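# Seat the L-shaped part flat in its matching pocket

## Task

Place the L-shaped part so that it lies flat, resting on the floor of the pocket whose shape matches it.

## Robot and tools

Robot: two arms, left_arm (base near y +0.280 m) and right_arm (base near y -0.342 m), each ending in a five-finger hand. right_arm has a right hand; left_arm has its mirror image. The scene frame has its origin at table-top height midway between the arms, +x out over the table, +z up, left_arm on the +y side. Image left/right does not match arm names. A fixed stand behind the arms holds cam_high; cam_left_wrist and cam_right_wrist ride on the wrists. Reference pages for the part and tray come from show_instructions.

Hand point: a point 0.05 m in front of the palm, moving with the hand. Its +z runs along straight fingers, +y out of the palm, +x across the palm (away from the thumb on the right hand, toward it on the left). Straight fingertips reach 0.06 to 0.07 m past it along +z and sit 0.06 m behind it along -y. A wrist bracket on the little-finger side can strike things.

The row: every action row is 28 numbers in [-1, 1], always both arms: left dx, dy, dz, rx, ry, rz, then left little, ring, middle, index, thumb_bend, thumb_turn, force_limit, speed; then the same 14 for the right arm. Pose numbers are offsets, not poses: they are measured from that arm's Hand target at the start of the action or move (not from the previous row), along that arm's own base axes, with rotation about the Hand target position. Scale: 1.0 = 0.6 m for dx, dy, dz and 180 degrees for rx, ry, rz, which form one rotation vector. All six zero re-requests the current Hand target. Repeating an offset moves the arm again.

Hand numbers are absolute targets, not offsets: -1 open/straight, +1 closed; thumb_turn -1 beside the palm, +1 opposite the fingers. force_limit maps -1..+1 to about 0..10 N at the fingertip (15 N for the two thumb motors). speed rises linearly from near zero at -1 to full at +0.48 and stays full above. For a soft grip close at speed -0.94 or lower. To keep a hand unchanged, resend the last eight numbers you sent it; if none sent yet, use its hand_measured six plus hand_force_limit and hand_speed. Open hand: all six at -1.00. Thumb in front, fingers open: -1.00, -1.00, -1.00, -1.00, -0.65, +1.00. The grasp span with the thumb turned in is roughly 0.035 to 0.065 m. To grip harder, raise force_limit and send a target beyond hand_measured; to release, send a target more open than hand_measured.

Tools:
- execute_actions(actions, cameras): actions is a list of actions; each action is up to 15 rows, one per 1/30 s step, the last row held if fewer. Each action lasts 0.5 s. Images come back only if actions is empty or cameras names them (["all"], or names from cam_high, cam_left_wrist, cam_right_wrist).
- move(target, speed, blend, blocking, cameras): target is one 28-number row or a list of up to 15 rows, each offset from the same starting Hand targets. Hands travel in straight lines; speed is m/s, 0.002 to 4.3, default 0.25 (turns up to twice that in rad/s); one value or one per target. blend in metres rounds corners; 0 stops at each. A move lasts at most 10 s. It does not avoid obstacles or the other arm; keep paths away from an arm's own base. Hand numbers in later targets apply on arrival there.
- wait(seconds 0 to 10), stop() brakes a running move, zoom_image(camera, region [x0, y0, x1, y1] in pixels, at most 504 by 504), finished_scene() ends the scene for good.

Results: per arm, end_effector_position (m) and end_effector_quat_wxyz in that arm's base frame, Hand target (the clipped last command; next offsets start here), joint positions, velocities, torques, and hand_measured, hand_stopped_by (moving, target, force, stalled, fault), hand_load_n (fingertip newtons, positive when pushed open) in the six-motor order. A dropped grip shows as hand_load_n near 0. move adds a move: line such as done, off_target, moving, held or fault, plus limits (paced = clipped pose, held = steps withheld). Resting 1 to 3 cm (sometimes 5 cm) below the command in free air is normal, not contact; send the remaining gap as a new offset. Orientation commands are clipped to 40 degrees from the current one per step. Cameras follow cam calibration given: cam_high 672x504, wrists 672x504.

Cautions: don't let anything leave the table, drop from height, or be released while moving. Avoid fast impacts on the table or tray and heavy pressing; to stop pressing, command back beyond the hand point. Never let the arms or hands touch or squeeze each other. Long holding or pushing toward unreachable poses heats motors; at 100 °C an arm goes limp for 30 s or more. A loose part may get nudged occasionally. The part must stay seated once the robot lets go.

Each tool is called after "Emit:" as name(argument=value, ...) on one line, values as JSON.

Reference images:

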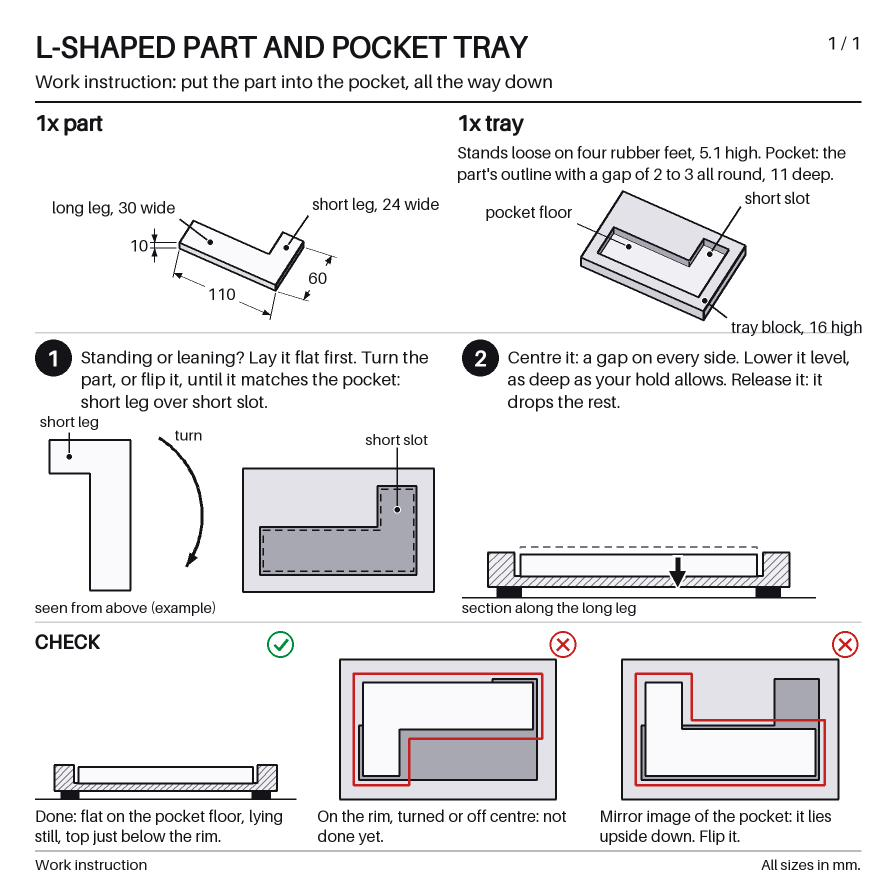

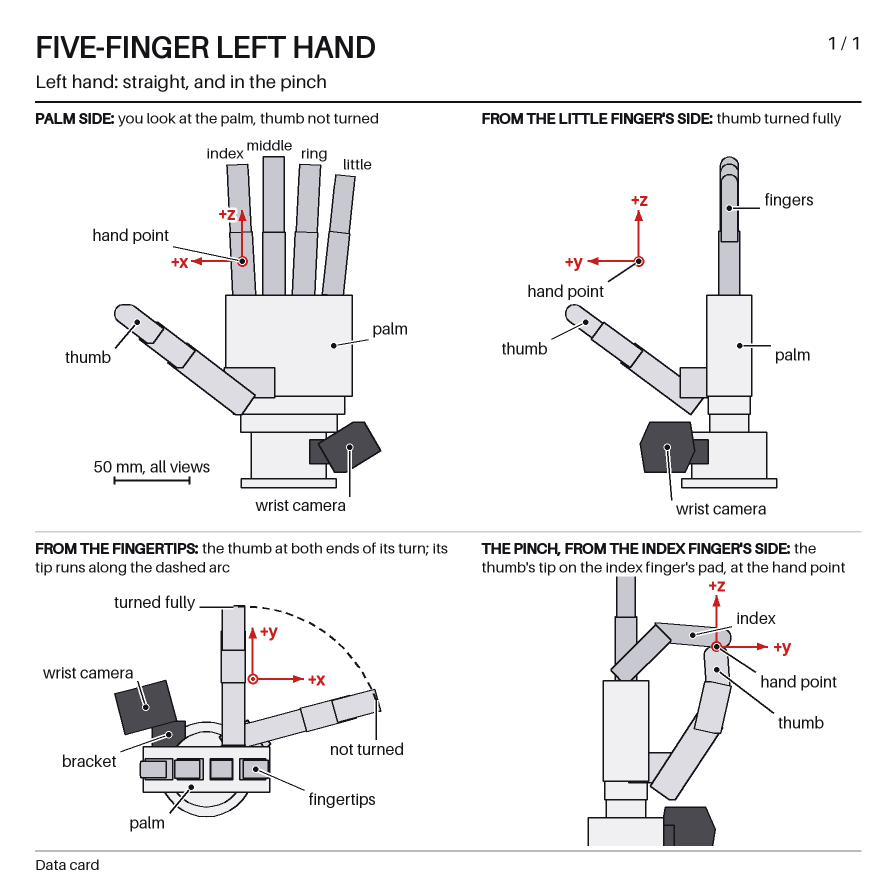

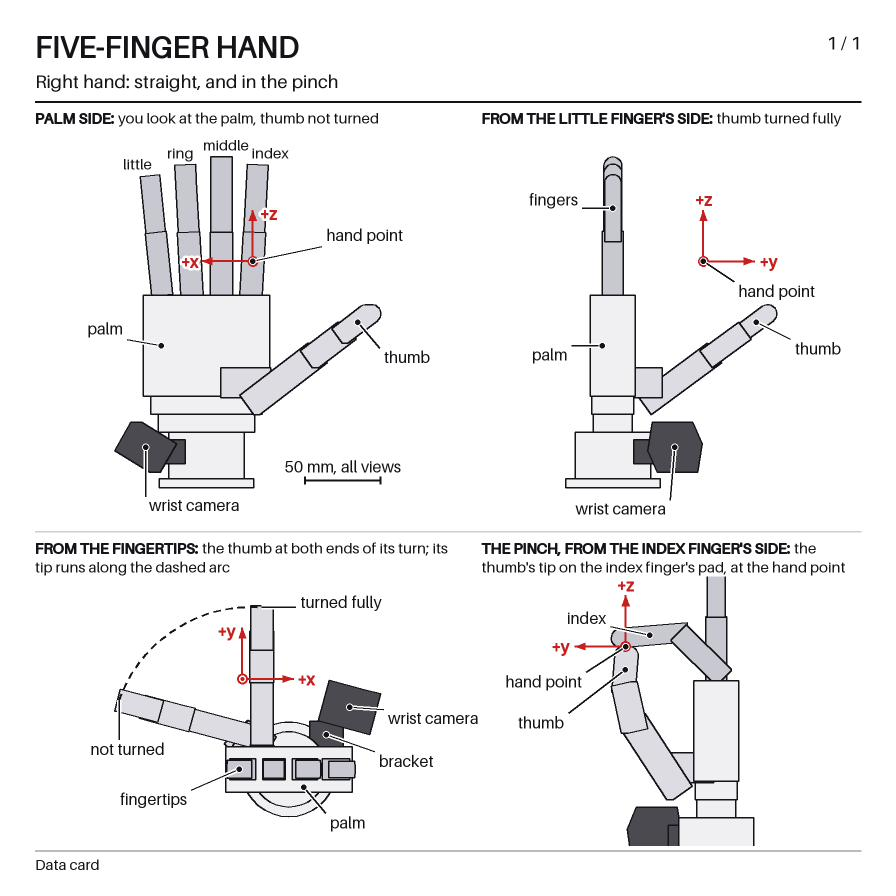

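## Session

Emit:
execute_actions(actions=[])

Scene clock: 0.00 s.
left_arm: end_effector_position=(+0.1920, +0.1185, +0.1318) hand_measured=(-1.000, -1.000, -1.000, -1.000, -1.000, -1.000) hand_load_n=(+0.0, +0.0, +0.0, +0.0, +0.0, +0.0) hand_stopped_by=(target, target, target, target, target, target) hand_force_limit=0.00 hand_speed=-0.80 end_effector_quat_wxyz=(+0.197, +0.868, +0.234, +0.392) | right_arm: end_effector_position=(+0.6504, +0.5753, +0.1701) hand_measured=(-1.000, -1.000, -1.000, -1.000, -1.000, -1.000) hand_load_n=(+0.0, +0.0, +0.0, +0.0, +0.0, +0.0) hand_stopped_by=(target, target, target, target, target, target) hand_force_limit=0.00 hand_speed=-0.80 end_effector_quat_wxyz=(+0.686, -0.659, +0.101, -0.293)
Joint positions: left_arm=[1.524 1.013 0.419 -1.173 0.893 -0.479] | right_arm=[0.62 2.156 1.594 0.683 -0.392 -0.204]
Joint velocities: within noise
Joint torques (N m): no reading
Motor temperatures (°C): left_arm=[36 25 32 29 33 25] | right_arm=[33 31 32 30 26 31]
Heat: left arm: hottest waist 36 °C; right arm: hottest waist 33 °C.
Hand target: left_arm +0.1923, +0.1255, +0.1368; +0.188, +0.869, +0.230, +0.395 | right_arm +0.6546, +0.5783, +0.1822; +0.691, -0.651, +0.097, -0.298

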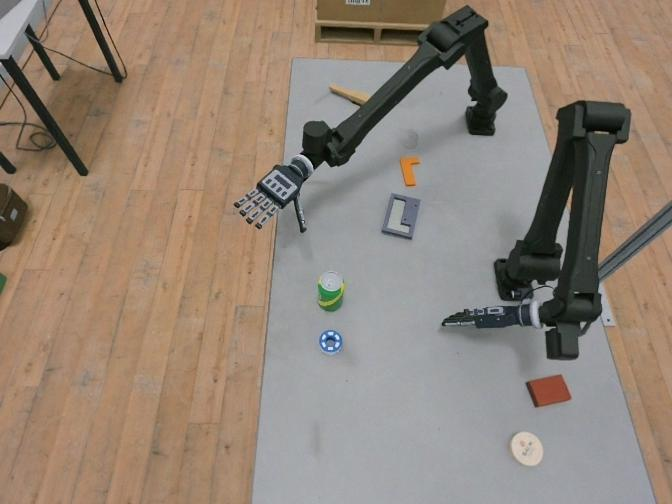

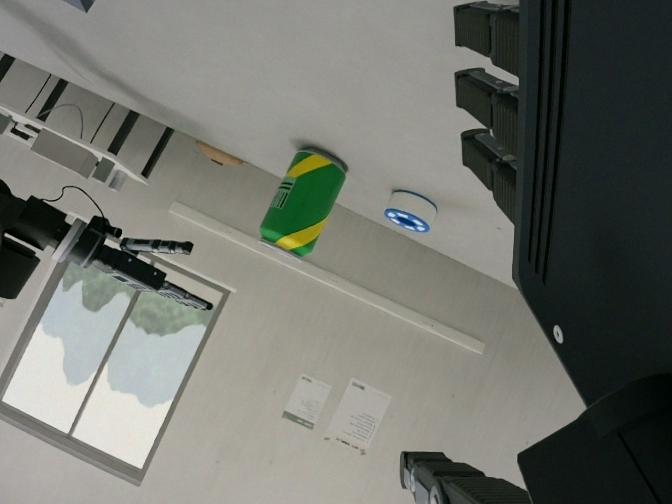

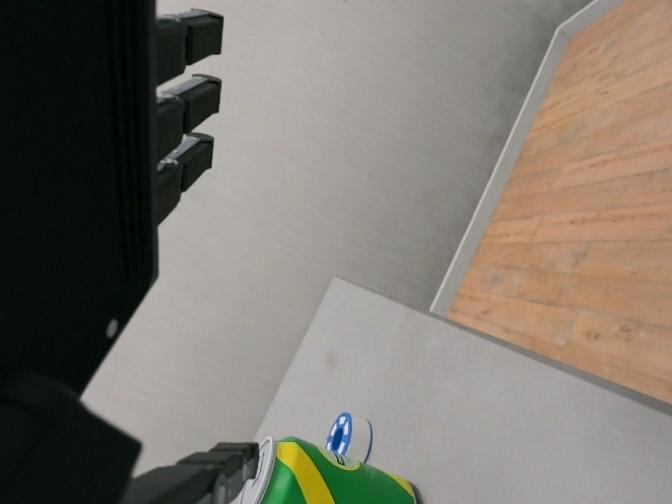

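Emit:
zoom_image(camera="cam_high", region=[350, 130, 470, 250])

Emit:
zoom_image(camera="cam_high", region=[230, 50, 630, 350])

Scaled by 4.200 from the camera's 672x504 image, which has a finer 960x720 frame.

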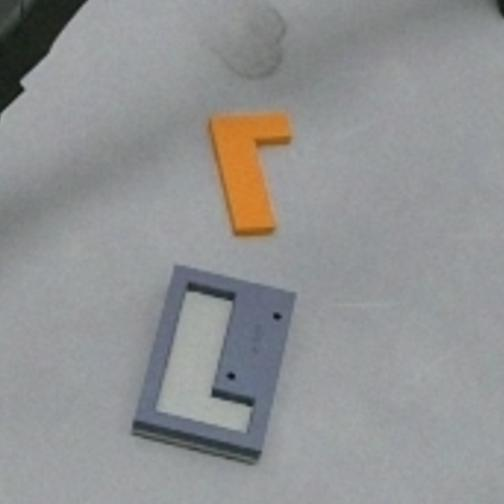

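Scaled by 1.260 from the camera's 672x504 image, which has a finer 960x720 frame.

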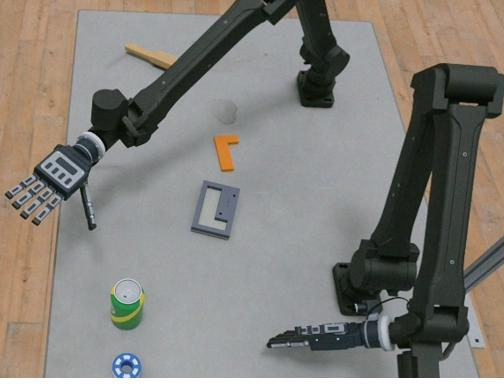

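Emit:
move(target=[0.1795,-0.1758,0.2720,0.1377,-0.2655,-0.1640,-1,-1,-0.55,-0.40,-0.425,1,-0.4,0,-0.6327,-0.5772,0.0297,-0.0406,0.2170,-0.2809,-1,-1,-0.55,-0.40,-0.425,1,-0.4,0], speed=0.3, cameras=["all"])

Scene clock: 263.27 s.
left_arm: end_effector_position=(+0.2993, +0.0220, +0.3059) hand_measured=(-1.000, -1.000, -0.550, -0.400, -0.426, +1.000) hand_load_n=(+0.0, +0.0, +0.0, +0.0, +0.0, +0.0) hand_stopped_by=(target, target, target, target, target, target) hand_force_limit=-0.40 hand_speed=0.00 end_effector_quat_wxyz=(+0.161, +0.685, -0.177, +0.689) | right_arm: end_effector_position=(+0.2730, +0.2231, +0.1836) hand_measured=(-1.000, -1.000, -0.550, -0.400, -0.426, +1.000) hand_load_n=(+0.0, +0.0, -0.5, +0.0, +0.0, +0.0) hand_stopped_by=(target, target, target, target, target, target) hand_force_limit=-0.40 hand_speed=0.00 end_effector_quat_wxyz=(-0.376, +0.657, -0.557, +0.342)
Joint positions: left_arm=[0.82 0.829 0.341 0.488 1.303 -1.548] | right_arm=[0.911 0.74 0.584 -0.505 0.663 0.412]
Joint torques (N m): left_arm=[0.73 -1.49 8.76 2.1 -0.08 -0.09] | right_arm=[1.03 -3.08 9.95 1.57 0.52 0.01]
Motor temperatures (°C): left_arm=[35 25 43 29 33 25] | right_arm=[33 42 43 30 25 29]
Heat: left arm: hottest elbow 43 °C; right arm: hottest elbow 43 °C.
Hand target: left_arm +0.3001, +0.0201, +0.3000; +0.171, +0.686, -0.172, +0.686 | right_arm +0.2750, +0.2320, +0.1999; -0.390, +0.649, -0.560, +0.337
Off the commanded pose: left_arm 0.006 m, 1 deg | right_arm 0.019 m, 2 deg.
move: off_target (right_arm)
camera_calibration:
cam_left_wrist: T_world_to_cam=[[0.472076, 0.84934, 0.236149, -0.232673], [-0.573053, 0.0920976, 0.814327, -0.0848798], [0.669891, -0.51975, 0.530194, -0.240446], [0, 0, 0, 1]] pos_world=[0.222272, 0.0804641, 0.251549]
cam_right_wrist: T_world_to_cam=[[-0.452878, -0.312153, -0.835142, 0.344879], [-0.66033, 0.746815, 0.0789417, -0.000642178], [0.599055, 0.58722, -0.54434, -0.07673], [0, 0, 0, 1]] pos_world=[0.201729, 0.153192, 0.246306]

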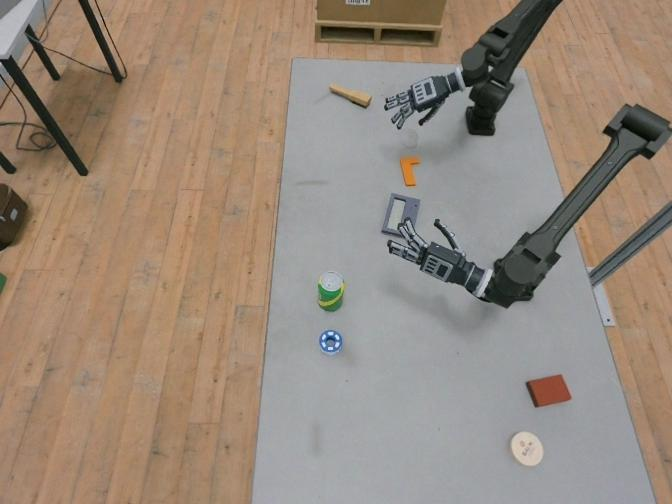

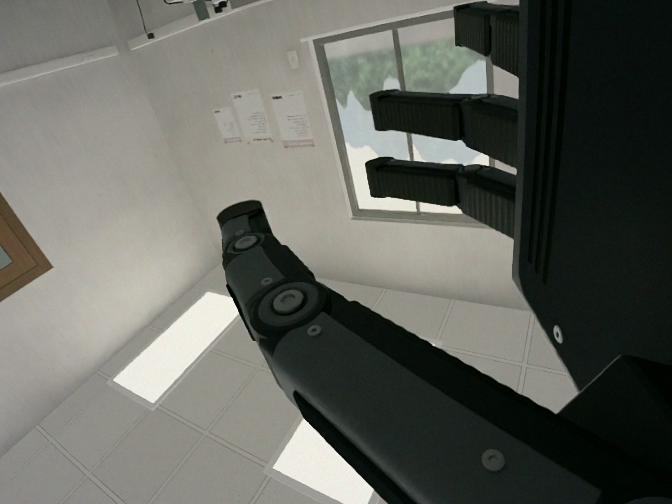

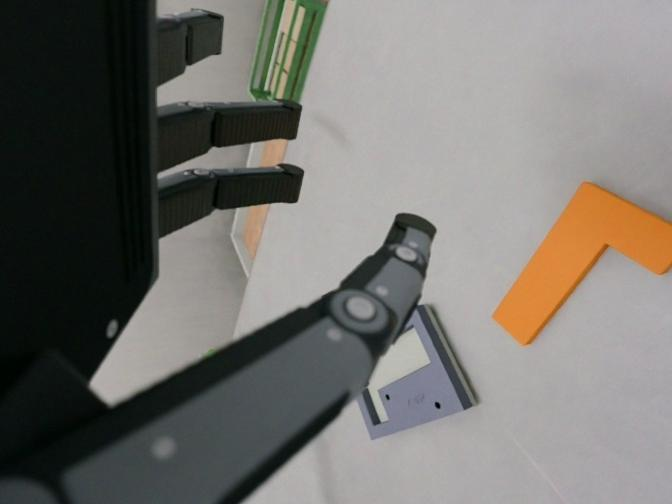

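Emit:
zoom_image(camera="cam_right_wrist", region=[460, 160, 672, 360])

Emit:
zoom_image(camera="cam_high", region=[370, 60, 500, 260])

Scaled by 2.377 from the camera's 672x504 image, which has a finer 960x720 frame.

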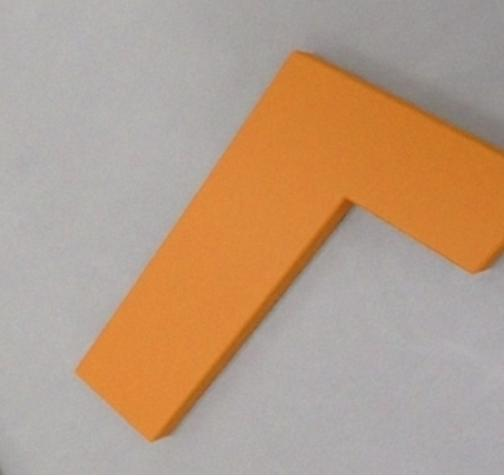

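Scaled by 2.520 from the camera's 672x504 image, which has a finer 960x720 frame.

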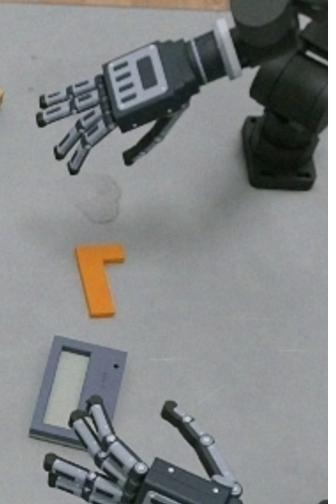

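Emit:
move(target=[0,0,0,0,0,0,-1,-1,-0.55,-0.40,-0.425,1,-0.4,0,-0.0233,0.038,-0.215,0.0095,0,0,-1,-1,-0.55,-0.40,-0.425,1,-0.4,0], speed=0.2, cameras=["cam_right_wrist","cam_high"])

Scene clock: 318.73 s.
left_arm: end_effector_position=(+0.2993, +0.0220, +0.3059) hand_measured=(-1.000, -1.000, -0.550, -0.400, -0.426, +1.000) hand_load_n=(+0.0, +0.0, +0.0, +0.5, +0.0, +0.0) hand_stopped_by=(target, target, target, target, target, target) hand_force_limit=-0.40 hand_speed=0.00 end_effector_quat_wxyz=(+0.161, +0.685, -0.177, +0.689) | right_arm: end_effector_position=(+0.2628, +0.2514, +0.0730) hand_measured=(-1.000, -1.000, -0.550, -0.400, -0.426, +1.000) hand_load_n=(+0.0, +0.0, +0.0, +0.0, +0.0, +0.0) hand_stopped_by=(target, target, target, target, target, target) hand_force_limit=-0.40 hand_speed=0.00 end_effector_quat_wxyz=(-0.394, +0.646, -0.562, +0.333)
Joint positions: left_arm=[0.82 0.829 0.341 0.488 1.303 -1.548] | right_arm=[1.007 0.968 0.361 -0.07 0.729 0.507]
Joint torques (N m): left_arm=[0.67 -1.55 8.81 1.94 -0.07 -0.07] | right_arm=[0.62 -3.72 6.17 2.21 0.57 0.02]
Motor temperatures (°C): left_arm=[35 25 42 29 32 25] | right_arm=[33 35 47 30 26 29]
Heat: left arm: hottest elbow 42 °C; right arm: hottest elbow 47 °C.
Hand target: left_arm +0.2999, +0.0200, +0.3000; +0.171, +0.687, -0.172, +0.685 | right_arm +0.2611, +0.2548, +0.0710; -0.399, +0.643, -0.565, +0.329
Off the commanded pose: left_arm 0.006 m, 1 deg | right_arm 0.004 m, 1 deg.
move: done
camera_calibration:
cam_right_wrist: T_world_to_cam=[[-0.44283, -0.273718, -0.853803, 0.245751], [-0.661585, 0.742467, 0.105111, -0.0202357], [0.60515, 0.61141, -0.509874, -0.157618], [0, 0, 0, 1]] pos_world=[0.190821, 0.17866, 0.131585]
Images, in order (width x height): cam_high 672x504, cam_right_wrist 672x504.

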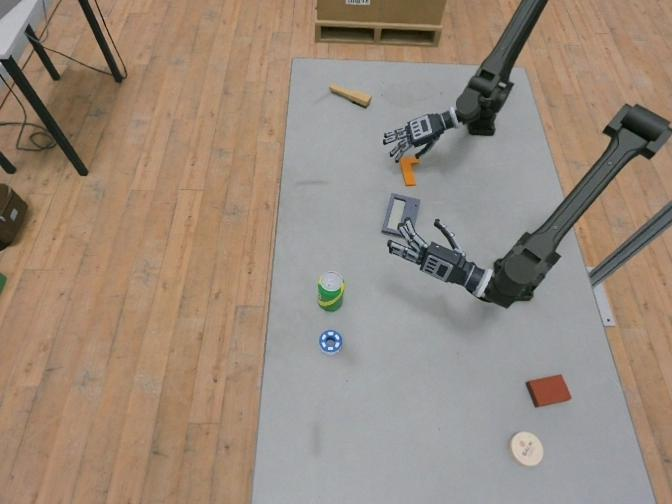

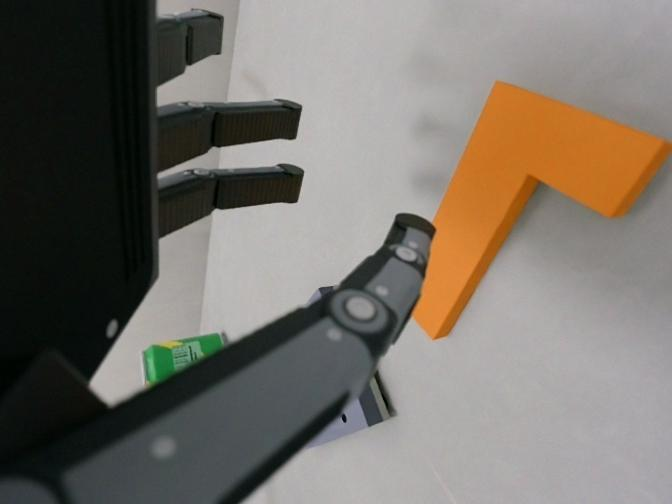

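Emit:
move(target=[0,0,0,0,0,0,-1,-1,-0.55,-0.40,-0.425,1,-0.4,0,-0.013,-0.0048,-0.0717,0,0,-0.011,-1,-1,-0.49,-0.34,-0.425,1,-0.4,0], speed=0.15, cameras=["cam_right_wrist"])

Emit:
zoom_image(camera="cam_right_wrist", region=[200, 80, 500, 305])

Scene clock: 362.93 s.
left_arm: end_effector_position=(+0.2993, +0.0220, +0.3059) hand_measured=(-1.000, -1.000, -0.550, -0.400, -0.426, +1.000) hand_load_n=(-0.5, +0.0, +0.0, +0.0, +0.0, -0.5) hand_stopped_by=(target, target, target, target, target, target) hand_force_limit=-0.40 hand_speed=0.00 end_effector_quat_wxyz=(+0.161, +0.685, -0.177, +0.689) | right_arm: end_effector_position=(+0.2555, +0.2488, +0.0298) hand_measured=(-1.000, -1.000, -0.490, -0.340, -0.426, +1.000) hand_load_n=(+0.0, +0.0, +0.0, +0.0, +0.0, +0.0) hand_stopped_by=(target, target, target, target, target, target) hand_force_limit=-0.40 hand_speed=0.00 end_effector_quat_wxyz=(-0.388, +0.637, -0.573, +0.340)
Joint positions: left_arm=[0.82 0.829 0.341 0.488 1.303 -1.548] | right_arm=[1.046 1.108 0.296 0.09 0.786 0.571]
Joint torques (N m): left_arm=[0.67 -1.61 8.81 1.92 -0.07 -0.08] | right_arm=[0.73 -4.31 5.29 2.36 0.62 0.02]
Motor temperatures (°C): left_arm=[35 25 42 29 31 25] | right_arm=[33 34 42 30 26 28]
Heat: left arm: hottest elbow 42 °C; right arm: hottest elbow 42 °C.
Hand target: left_arm +0.2999, +0.0200, +0.3000; +0.171, +0.687, -0.172, +0.685 | right_arm +0.2532, +0.2520, +0.0280; -0.394, +0.633, -0.576, +0.336
Off the commanded pose: left_arm 0.006 m, 1 deg | right_arm 0.004 m, 1 deg.
move: done
camera_calibration:
cam_right_wrist: T_world_to_cam=[[-0.451878, -0.258904, -0.853683, 0.203553], [-0.635152, 0.765341, 0.104092, -0.0309204], [0.626409, 0.589255, -0.510285, -0.173636], [0, 0, 0, 1]] pos_world=[0.181109, 0.178681, 0.0883847]
Images, in order (width x height): cam_right_wrist 672x504.

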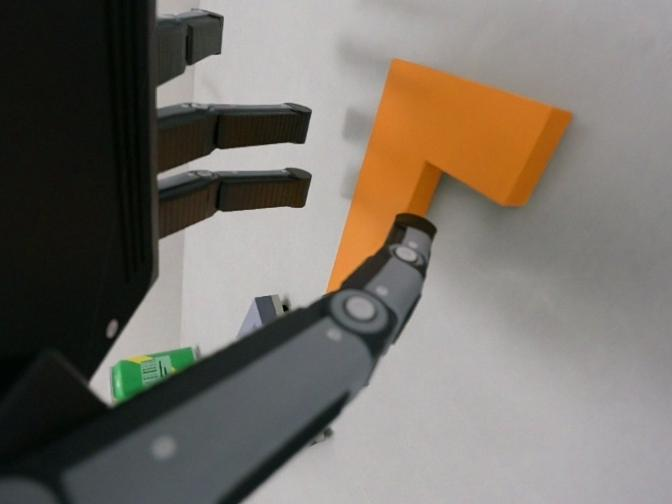

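Scaled by 1.680 from the camera's 672x504 image, which has a finer 960x720 frame.

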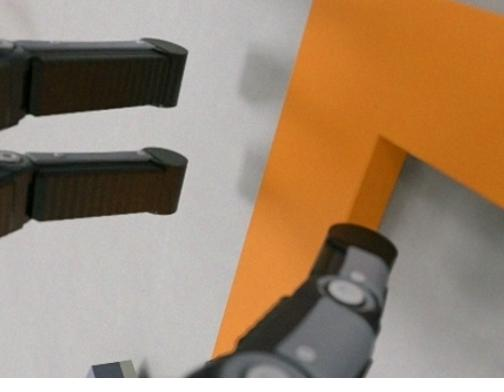

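Emit:
move(target=[0,0,0,0,0,0,-1,-1,-0.55,-0.40,-0.425,1,-0.4,0,-0.002,0.001,-0.0222,-0.0441,-0.0053,0,-1,-1,-0.49,-0.34,-0.425,1,-0.4,0], speed=0.08, cameras=["cam_right_wrist"])

Emit:
zoom_image(camera="cam_right_wrist", region=[200, 80, 500, 305])

Scene clock: 395.90 s.
left_arm: end_effector_position=(+0.2993, +0.0220, +0.3059) hand_measured=(-1.000, -1.000, -0.550, -0.400, -0.426, +1.000) hand_load_n=(+0.0, +0.0, +0.0, +0.0, +0.0, -0.5) hand_stopped_by=(target, target, target, target, target, target) hand_force_limit=-0.40 hand_speed=0.00 end_effector_quat_wxyz=(+0.161, +0.685, -0.177, +0.689) | right_arm: end_effector_position=(+0.2504, +0.2421, +0.0125) hand_measured=(-1.000, -1.000, -0.490, -0.340, -0.426, +1.000) hand_load_n=(+0.0, +0.0, +0.0, +0.0, -0.5, -1.5) hand_stopped_by=(target, target, target, target, target, target) hand_force_limit=-0.40 hand_speed=0.00 end_effector_quat_wxyz=(-0.356, +0.648, -0.555, +0.380)
Joint positions: left_arm=[0.82 0.829 0.341 0.488 1.303 -1.548] | right_arm=[1.102 1.194 0.305 0.08 0.887 0.571]
Joint torques (N m): left_arm=[0.67 -1.61 8.83 1.92 -0.07 -0.08] | right_arm=[0.38 -4.31 7.12 1.33 0.39 -0.26]
Heat: left arm: hottest elbow 42 °C; right arm: hottest elbow 42 °C.
Hand target: left_arm +0.2999, +0.0200, +0.3000; +0.171, +0.687, -0.172, +0.685 | right_arm +0.2521, +0.2525, +0.0147; -0.354, +0.656, -0.548, +0.380
Off the commanded pose: left_arm 0.006 m, 1 deg | right_arm 0.011 m, 1 deg.
move: off_target (right_arm)
camera_calibration:
cam_right_wrist: T_world_to_cam=[[-0.439703, -0.343219, -0.829977, 0.201841], [-0.623202, 0.782031, 0.0067667, -0.0330777], [0.646746, 0.520219, -0.557756, -0.163054], [0, 0, 0, 1]] pos_world=[0.17359, 0.179967, 0.0768024]
Images, in order (width x height): cam_right_wrist 672x504.

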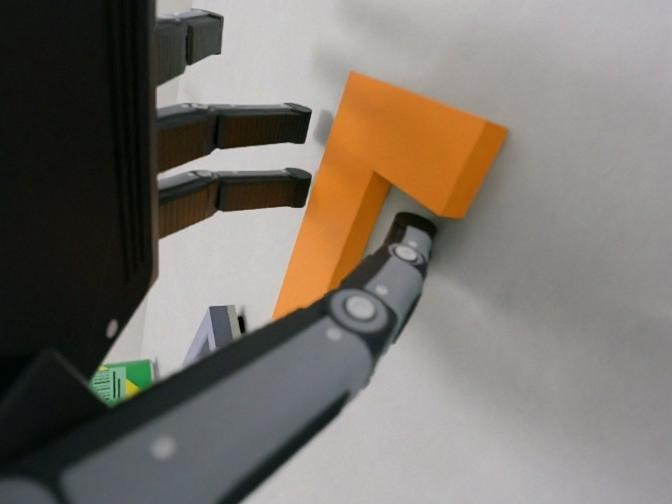

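Scaled by 1.680 from the camera's 672x504 image, which has a finer 960x720 frame.

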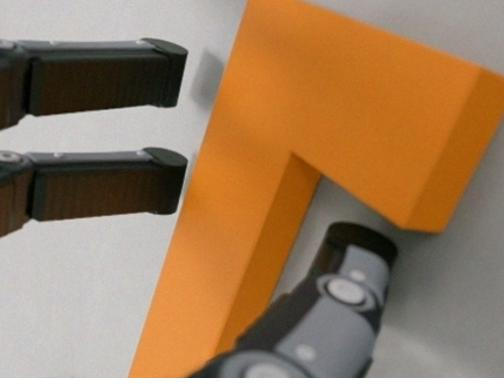

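Emit:
move(target=[0,0,0,0,0,0,-1,-1,-0.55,-0.40,-0.425,1,-0.4,0,0.002,0.012,0.004,0,0,0,-1,-1,-0.49,-0.34,-0.425,1,-0.4,0], speed=0.08, cameras=["cam_right_wrist"])

Emit:
zoom_image(camera="cam_right_wrist", region=[200, 80, 500, 305])

Scene clock: 407.20 s.
left_arm: end_effector_position=(+0.2993, +0.0220, +0.3059) hand_measured=(-1.000, -1.000, -0.550, -0.400, -0.426, +1.000) hand_load_n=(+0.0, +0.0, +0.0, +0.0, +0.0, -0.5) hand_stopped_by=(target, target, target, target, target, target) hand_force_limit=-0.40 hand_speed=0.00 end_effector_quat_wxyz=(+0.161, +0.685, -0.177, +0.689) | right_arm: end_effector_position=(+0.2513, +0.2444, +0.0123) hand_measured=(-1.000, -1.000, -0.490, -0.340, -0.426, +1.000) hand_load_n=(+0.0, +0.0, +0.0, +0.0, -0.5, -2.5) hand_stopped_by=(target, target, target, target, target, target) hand_force_limit=-0.40 hand_speed=0.00 end_effector_quat_wxyz=(-0.349, +0.652, -0.552, +0.385)
Joint positions: left_arm=[0.82 0.829 0.341 0.488 1.303 -1.548] | right_arm=[1.107 1.209 0.322 0.061 0.895 0.571]
Joint torques (N m): left_arm=[0.73 -1.55 8.84 1.92 -0.07 -0.07] | right_arm=[1.08 -4.37 7.39 1.25 0.32 -0.17]
Heat: left arm: hottest elbow 42 °C; right arm: hottest elbow 42 °C.
Hand target: left_arm +0.2999, +0.0200, +0.3000; +0.171, +0.687, -0.172, +0.685 | right_arm +0.2533, +0.2598, +0.0171; -0.354, +0.656, -0.548, +0.380
Off the commanded pose: left_arm 0.006 m, 1 deg | right_arm 0.016 m, 1 deg.
move: off_target (right_arm)
camera_calibration:
cam_right_wrist: T_world_to_cam=[[-0.44199, -0.358143, -0.822422, 0.206989], [-0.622568, 0.782542, -0.00619314, -0.0344818], [0.645798, 0.509276, -0.568844, -0.161927], [0, 0, 0, 1]] pos_world=[0.174592, 0.183581, 0.0779081]
Images, in order (width x height): cam_right_wrist 672x504.

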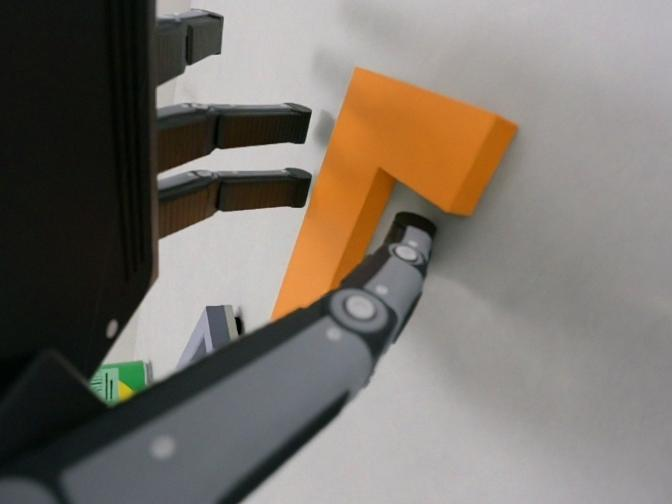

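Scaled by 1.680 from the camera's 672x504 image, which has a finer 960x720 frame.

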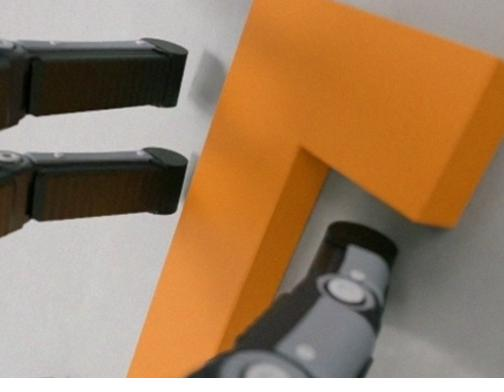

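Emit:
move(target=[0,0,0,0,0,0,-1,-1,-0.55,-0.40,-0.425,1,-0.4,0,0.002,0.004,0.009,0,0,0,-1,-1,-0.49,-0.34,-0.425,1,-0.4,0], speed=0.08, cameras=["cam_right_wrist"])

Scene clock: 415.73 s.
left_arm: end_effector_position=(+0.2993, +0.0220, +0.3059) hand_measured=(-1.000, -1.000, -0.550, -0.400, -0.426, +1.000) hand_load_n=(+0.0, +0.0, +0.0, +0.0, +0.0, +0.0) hand_stopped_by=(target, target, target, target, target, target) hand_force_limit=-0.40 hand_speed=0.00 end_effector_quat_wxyz=(+0.161, +0.685, -0.177, +0.689) | right_arm: end_effector_position=(+0.2509, +0.2447, +0.0124) hand_measured=(-1.000, -1.000, -0.490, -0.340, -0.426, +1.000) hand_load_n=(+0.0, +0.0, +0.0, +0.5, +0.0, +0.0) hand_stopped_by=(target, target, target, target, target, target) hand_force_limit=-0.40 hand_speed=0.00 end_effector_quat_wxyz=(-0.343, +0.656, -0.551, +0.386)
Joint positions: left_arm=[0.82 0.829 0.341 0.488 1.303 -1.548] | right_arm=[1.108 1.209 0.331 0.037 0.894 0.571]
Joint torques (N m): left_arm=[0.73 -1.55 8.83 1.92 -0.07 -0.07] | right_arm=[0.73 -5.13 7.69 1.26 0.39 -0.17]
Heat: left arm: hottest elbow 42 °C; right arm: hottest elbow 41 °C.
Hand target: left_arm +0.2999, +0.0200, +0.3000; +0.171, +0.687, -0.172, +0.685 | right_arm +0.2544, +0.2621, +0.0224; -0.354, +0.656, -0.548, +0.380
Off the commanded pose: left_arm 0.006 m, 1 deg | right_arm 0.021 m, 1 deg.
move: off_target (right_arm)
camera_calibration:
cam_right_wrist: T_world_to_cam=[[-0.447566, -0.369415, -0.814382, 0.211016], [-0.624086, 0.781272, -0.0114124, -0.0342199], [0.640469, 0.503137, -0.580218, -0.158806], [0, 0, 0, 1]] pos_world=[0.174798, 0.184589, 0.0793155]
Images, in order (width x height): cam_right_wrist 672x504.

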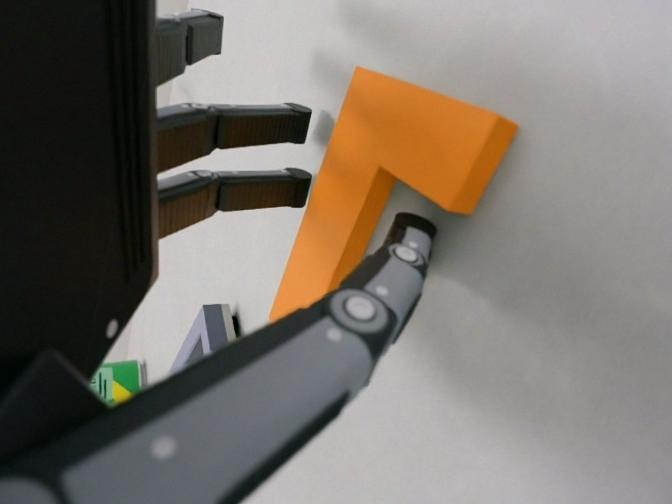

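Emit:
move(target=[0,0,0,0,0,0,-1,-1,-0.55,-0.40,-0.425,1,-0.4,0,0,0,0,0,0,0,-1,-1,0.15,0.25,-0.425,1,-0.5,-0.92], speed=0.08, cameras=["cam_right_wrist"])

Emit:
zoom_image(camera="cam_right_wrist", region=[200, 80, 500, 305])

Scene clock: 424.33 s.
left_arm: end_effector_position=(+0.2993, +0.0220, +0.3059) hand_measured=(-1.000, -1.000, -0.550, -0.400, -0.426, +1.000) hand_load_n=(+0.0, +0.0, +0.0, +0.0, +0.0, -0.5) hand_stopped_by=(target, target, target, target, target, target) hand_force_limit=-0.40 hand_speed=0.00 end_effector_quat_wxyz=(+0.161, +0.685, -0.177, +0.689) | right_arm: end_effector_position=(+0.2521, +0.2471, +0.0145) hand_measured=(-1.000, -1.000, -0.050, -0.012, -0.426, +1.000) hand_load_n=(+0.0, +0.0, +2.5, +2.5, +3.0, +0.5) hand_stopped_by=(target, target, force, force, target, target) hand_force_limit=-0.50 hand_speed=-0.92 end_effector_quat_wxyz=(-0.345, +0.655, -0.551, +0.385)
Joint positions: left_arm=[0.82 0.829 0.341 0.488 1.303 -1.548] | right_arm=[1.108 1.209 0.337 0.036 0.894 0.571]
Joint torques (N m): left_arm=[0.73 -1.55 8.81 1.94 -0.07 -0.07] | right_arm=[0.62 -5.54 7.38 1.25 0.39 -0.19]
Heat: left arm: hottest elbow 42 °C; right arm: hottest elbow 41 °C.
Hand target: left_arm +0.2999, +0.0200, +0.3000; +0.171, +0.687, -0.172, +0.685 | right_arm +0.2545, +0.2622, +0.0225; -0.354, +0.656, -0.548, +0.380
Off the commanded pose: left_arm 0.006 m, 1 deg | right_arm 0.017 m, 1 deg.
move: off_target (right_arm)
camera_calibration:
cam_right_wrist: T_world_to_cam=[[-0.445631, -0.365527, -0.817192, 0.212782], [-0.624022, 0.781352, -0.00920405, -0.0354207], [0.641879, 0.505844, -0.576292, -0.160586], [0, 0, 0, 1]] pos_world=[0.175796, 0.186685, 0.081013]
Images, in order (width x height): cam_right_wrist 672x504.

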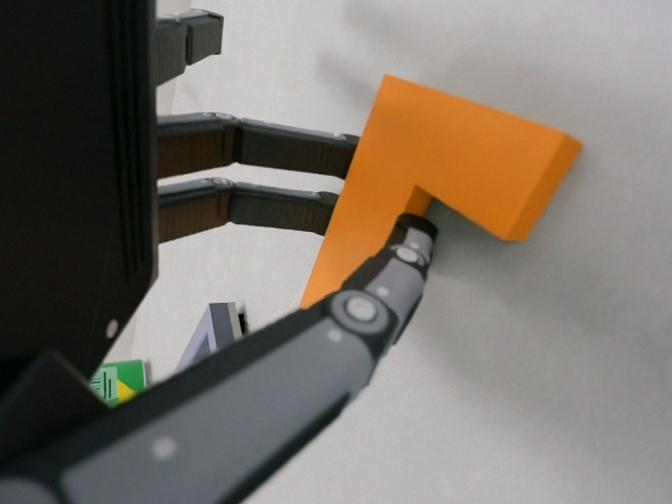

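Scaled by 1.680 from the camera's 672x504 image, which has a finer 960x720 frame.

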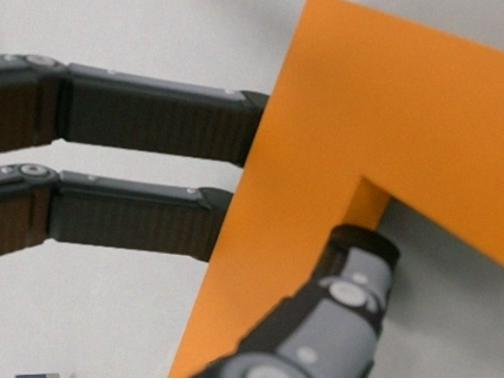

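Emit:
move(target=[0,0,0,0,0,0,-1,-1,-0.55,-0.40,-0.425,1,-0.4,0,0,0,0.12,0,0,0,-1,-1,0.15,0.25,-0.425,1,-0.5,-0.92], speed=0.12, cameras=["cam_right_wrist","cam_high"])

Scene clock: 429.40 s.
left_arm: end_effector_position=(+0.2993, +0.0220, +0.3059) hand_measured=(-1.000, -1.000, -0.550, -0.400, -0.426, +1.000) hand_load_n=(+0.0, +0.0, +0.0, +0.0, +0.0, -0.5) hand_stopped_by=(target, target, target, target, target, target) hand_force_limit=-0.40 hand_speed=0.00 end_effector_quat_wxyz=(+0.161, +0.685, -0.177, +0.689) | right_arm: end_effector_position=(+0.2492, +0.2431, +0.0720) hand_measured=(-1.000, -1.000, -0.050, -0.012, -0.426, +1.000) hand_load_n=(+0.0, +0.0, +2.0, +2.5, +3.0, +1.0) hand_stopped_by=(target, target, force, force, target, target) hand_force_limit=-0.50 hand_speed=-0.92 end_effector_quat_wxyz=(-0.333, +0.663, -0.548, +0.386)
Joint positions: left_arm=[0.82 0.829 0.341 0.488 1.303 -1.548] | right_arm=[1.108 1.012 0.431 -0.285 0.889 0.571]
Joint torques (N m): left_arm=[0.62 -1.61 8.83 1.92 -0.07 -0.08] | right_arm=[0.85 -5.54 9.73 1.33 0.58 -0.17]
Heat: left arm: hottest elbow 42 °C; right arm: hottest elbow 42 °C.
Hand target: left_arm +0.2999, +0.0200, +0.3000; +0.171, +0.687, -0.172, +0.685 | right_arm +0.2545, +0.2621, +0.0945; -0.354, +0.656, -0.548, +0.380
Off the commanded pose: left_arm 0.006 m, 1 deg | right_arm 0.030 m, 3 deg.
move: off_target (right_arm)
camera_calibration:
cam_right_wrist: T_world_to_cam=[[-0.457694, -0.38717, -0.800385, 0.264088], [-0.626654, 0.779078, -0.0185158, -0.031724], [0.630731, 0.49309, -0.599201, -0.116083], [0, 0, 0, 1]] pos_world=[0.174208, 0.184202, 0.141228]
Images, in order (width x height): cam_high 672x504, cam_right_wrist 672x504.

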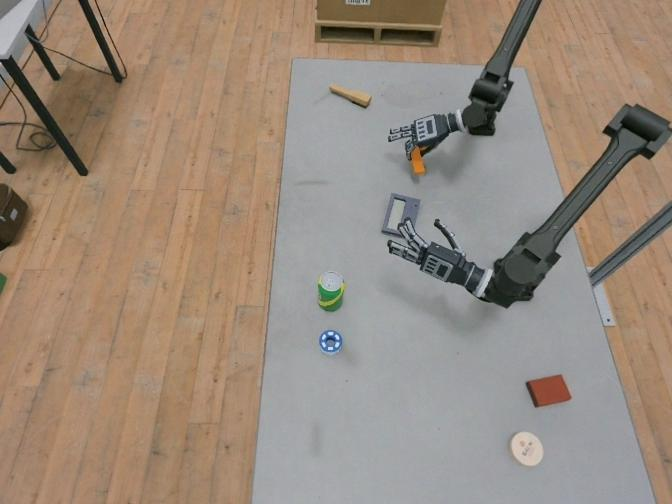

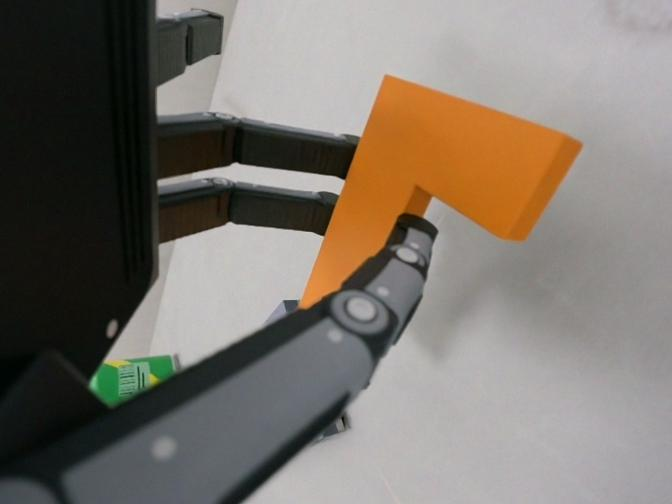

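Emit:
move(target=[0,0,0,0,0,0,-1,-1,-0.55,-0.40,-0.425,1,-0.4,0,0.07,0.095,0.335,0.497,0.052,0,-1,-1,0.15,0.25,-0.425,1,-0.5,-0.92], speed=0.22, cameras=["all"])

Scene clock: 451.83 s.
left_arm: end_effector_position=(+0.2993, +0.0220, +0.3059) hand_measured=(-1.000, -1.000, -0.550, -0.400, -0.426, +1.000) hand_load_n=(+0.0, +0.0, -0.5, +0.0, +0.0, -0.5) hand_stopped_by=(target, target, target, target, target, target) hand_force_limit=-0.40 hand_speed=0.00 end_effector_quat_wxyz=(+0.161, +0.685, -0.177, +0.689) | right_arm: end_effector_position=(+0.2956, +0.3196, +0.2950) hand_measured=(-1.000, -1.000, -0.050, -0.012, -0.426, +1.000) hand_load_n=(+0.0, +0.0, +2.0, +2.5, +2.5, +0.5) hand_stopped_by=(target, target, force, force, target, target) hand_force_limit=-0.50 hand_speed=-0.92 end_effector_quat_wxyz=(+0.670, -0.252, +0.680, +0.158)
Joint positions: left_arm=[0.82 0.829 0.341 0.488 1.303 -1.548] | right_arm=[0.758 0.824 0.367 0.403 0.171 1.456]
Joint torques (N m): left_arm=[0.73 -1.55 8.84 1.92 -0.07 -0.07] | right_arm=[0.09 -3.25 7.04 3.06 0.07 0.11]
Heat: left arm: hottest elbow 42 °C; right arm: hottest elbow 45 °C.
Hand target: left_arm +0.2999, +0.0200, +0.3000; +0.171, +0.687, -0.172, +0.685 | right_arm +0.2964, +0.3192, +0.2955; +0.671, -0.244, +0.681, +0.165
Off the commanded pose: left_arm 0.006 m, 1 deg | right_arm 0.001 m, 1 deg.
move: done
camera_calibration:
cam_left_wrist: T_world_to_cam=[[0.472101, 0.849435, 0.235756, -0.232589], [-0.572929, 0.0923964, 0.81438, -0.0849453], [0.66998, -0.519541, 0.530286, -0.240506], [0, 0, 0, 1]] pos_world=[0.222272, 0.0804646, 0.251549]
cam_right_wrist: T_world_to_cam=[[-0.55648, 0.760627, -0.334331, 0.0183337], [-0.553868, -0.0396604, 0.831659, -0.0687769], [0.619323, 0.647977, 0.443357, -0.403098], [0, 0, 0, 1]] pos_world=[0.221757, 0.244525, 0.242045]

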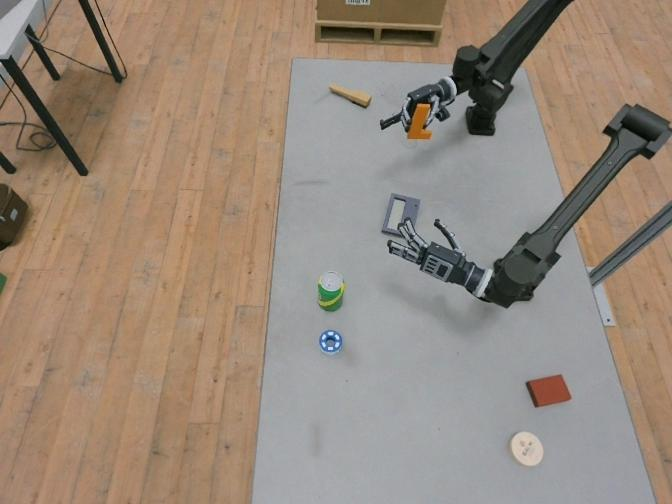

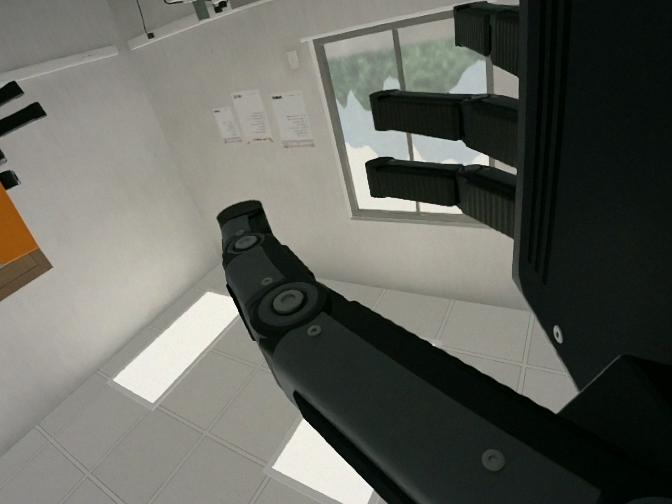

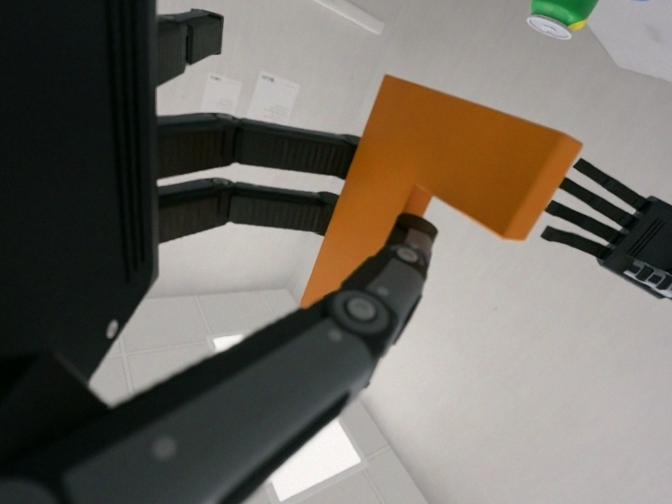

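Emit:
zoom_image(camera="cam_high", region=[360, 60, 500, 165])

Scaled by 3.600 from the camera's 672x504 image, which has a finer 960x720 frame.

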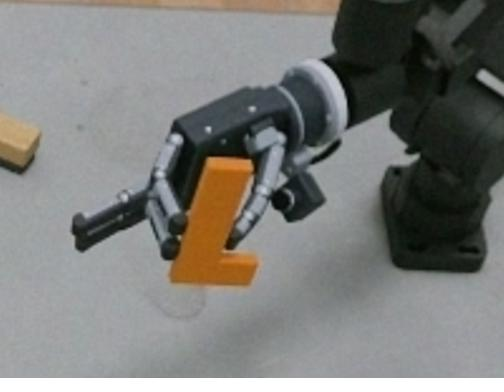

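Emit:
zoom_image(camera="cam_high", region=[380, 205, 480, 280])

Scaled by 5.040 from the camera's 672x504 image, which has a finer 960x720 frame.

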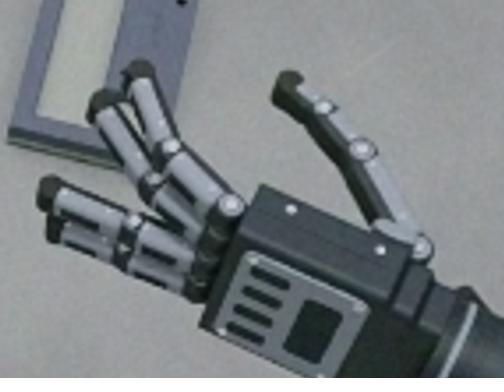

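Emit:
move(target=[-0.009,-0.354,0.0517,0.0444,0.0016,0.0222,-1,-1,-0.6,-0.45,-0.425,1,-0.4,0,0,0,0,0,0,0,-1,-1,0.15,0.25,-0.425,1,-0.5,-0.92], speed=0.2, cameras=["all"])

Emit:
zoom_image(camera="cam_high", region=[360, 60, 500, 205])

Scene clock: 534.30 s.
left_arm: end_effector_position=(+0.2892, -0.1866, +0.2883) hand_measured=(-1.000, -1.000, -0.600, -0.450, -0.426, +1.000) hand_load_n=(+0.0, +0.0, +0.0, +0.0, +0.0, -0.5) hand_stopped_by=(target, target, target, target, target, target) hand_force_limit=-0.40 hand_speed=0.00 end_effector_quat_wxyz=(+0.098, +0.724, -0.193, +0.655) | right_arm: end_effector_position=(+0.2956, +0.3195, +0.2952) hand_measured=(-1.000, -1.000, -0.050, -0.012, -0.426, +1.000) hand_load_n=(+0.0, +0.0, +2.0, +2.5, +3.0, +0.5) hand_stopped_by=(target, target, force, force, target, target) hand_force_limit=-0.50 hand_speed=-0.92 end_effector_quat_wxyz=(+0.670, -0.252, +0.680, +0.158)
Joint positions: left_arm=[-0.356 0.35 0.281 -0.054 0.053 -1.453] | right_arm=[0.758 0.824 0.367 0.403 0.171 1.457]
Joint torques (N m): left_arm=[0.62 1.14 18.11 1.96 -0.09 0.11] | right_arm=[-0.09 -3.31 7.05 2.95 0.08 0.09]
Heat: left arm: hottest elbow 43 °C; right arm: hottest elbow 42 °C.
Hand target: left_arm +0.2944, -0.1924, +0.3310; +0.099, +0.704, -0.195, +0.675 | right_arm +0.2964, +0.3192, +0.2956; +0.671, -0.243, +0.681, +0.165
Off the commanded pose: left_arm 0.044 m, 3 deg | right_arm 0.001 m, 1 deg.
move: off_target (left_arm)
camera_calibration:
cam_left_wrist: T_world_to_cam=[[0.434725, 0.843571, 0.315281, -0.0596852], [-0.512554, -0.0560945, 0.856821, -0.114487], [0.740475, -0.53408, 0.407989, -0.320626], [0, 0, 0, 1]] pos_world=[0.204681, -0.127313, 0.247724]
cam_right_wrist: T_world_to_cam=[[-0.556473, 0.760979, -0.333538, 0.0180872], [-0.553747, -0.0403956, 0.831704, -0.0687175], [0.619436, 0.647517, 0.443869, -0.403179], [0, 0, 0, 1]] pos_world=[0.221757, 0.244526, 0.242144]

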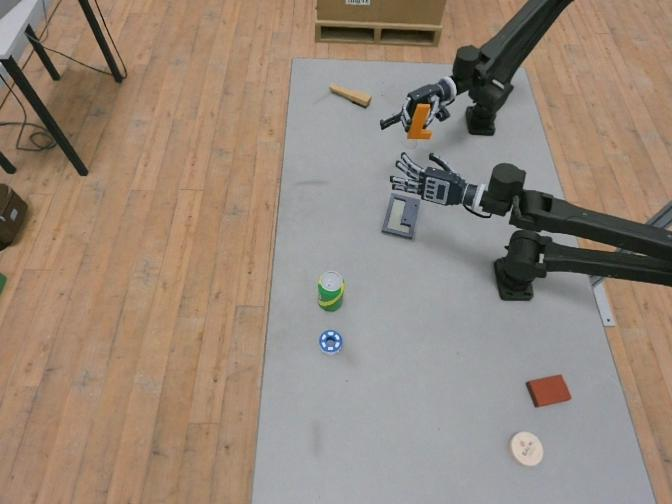

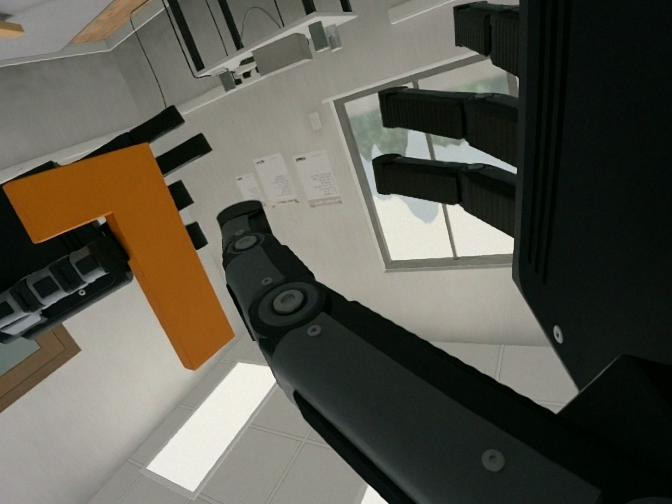

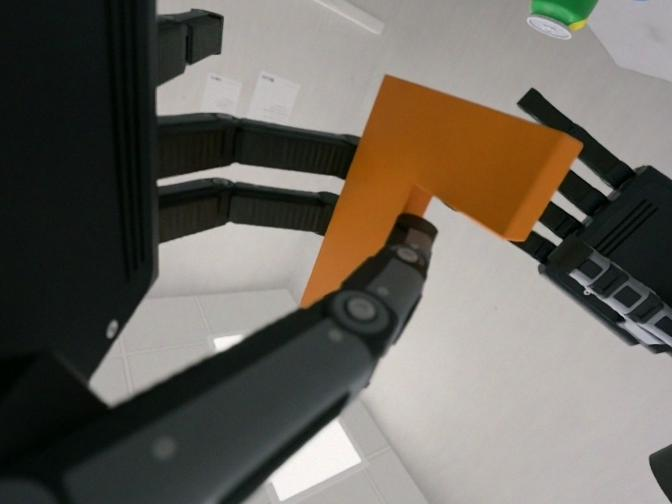

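Scaled by 3.476 from the camera's 672x504 image, which has a finer 960x720 frame.

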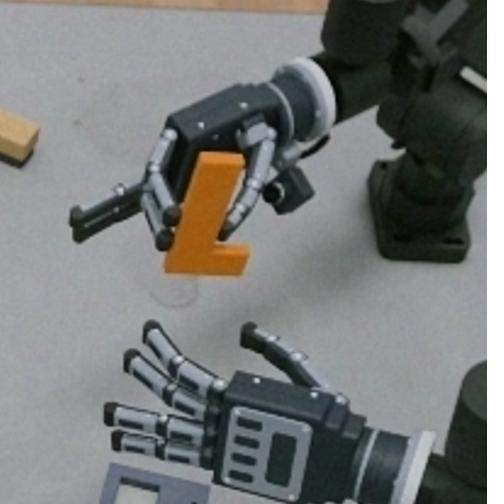

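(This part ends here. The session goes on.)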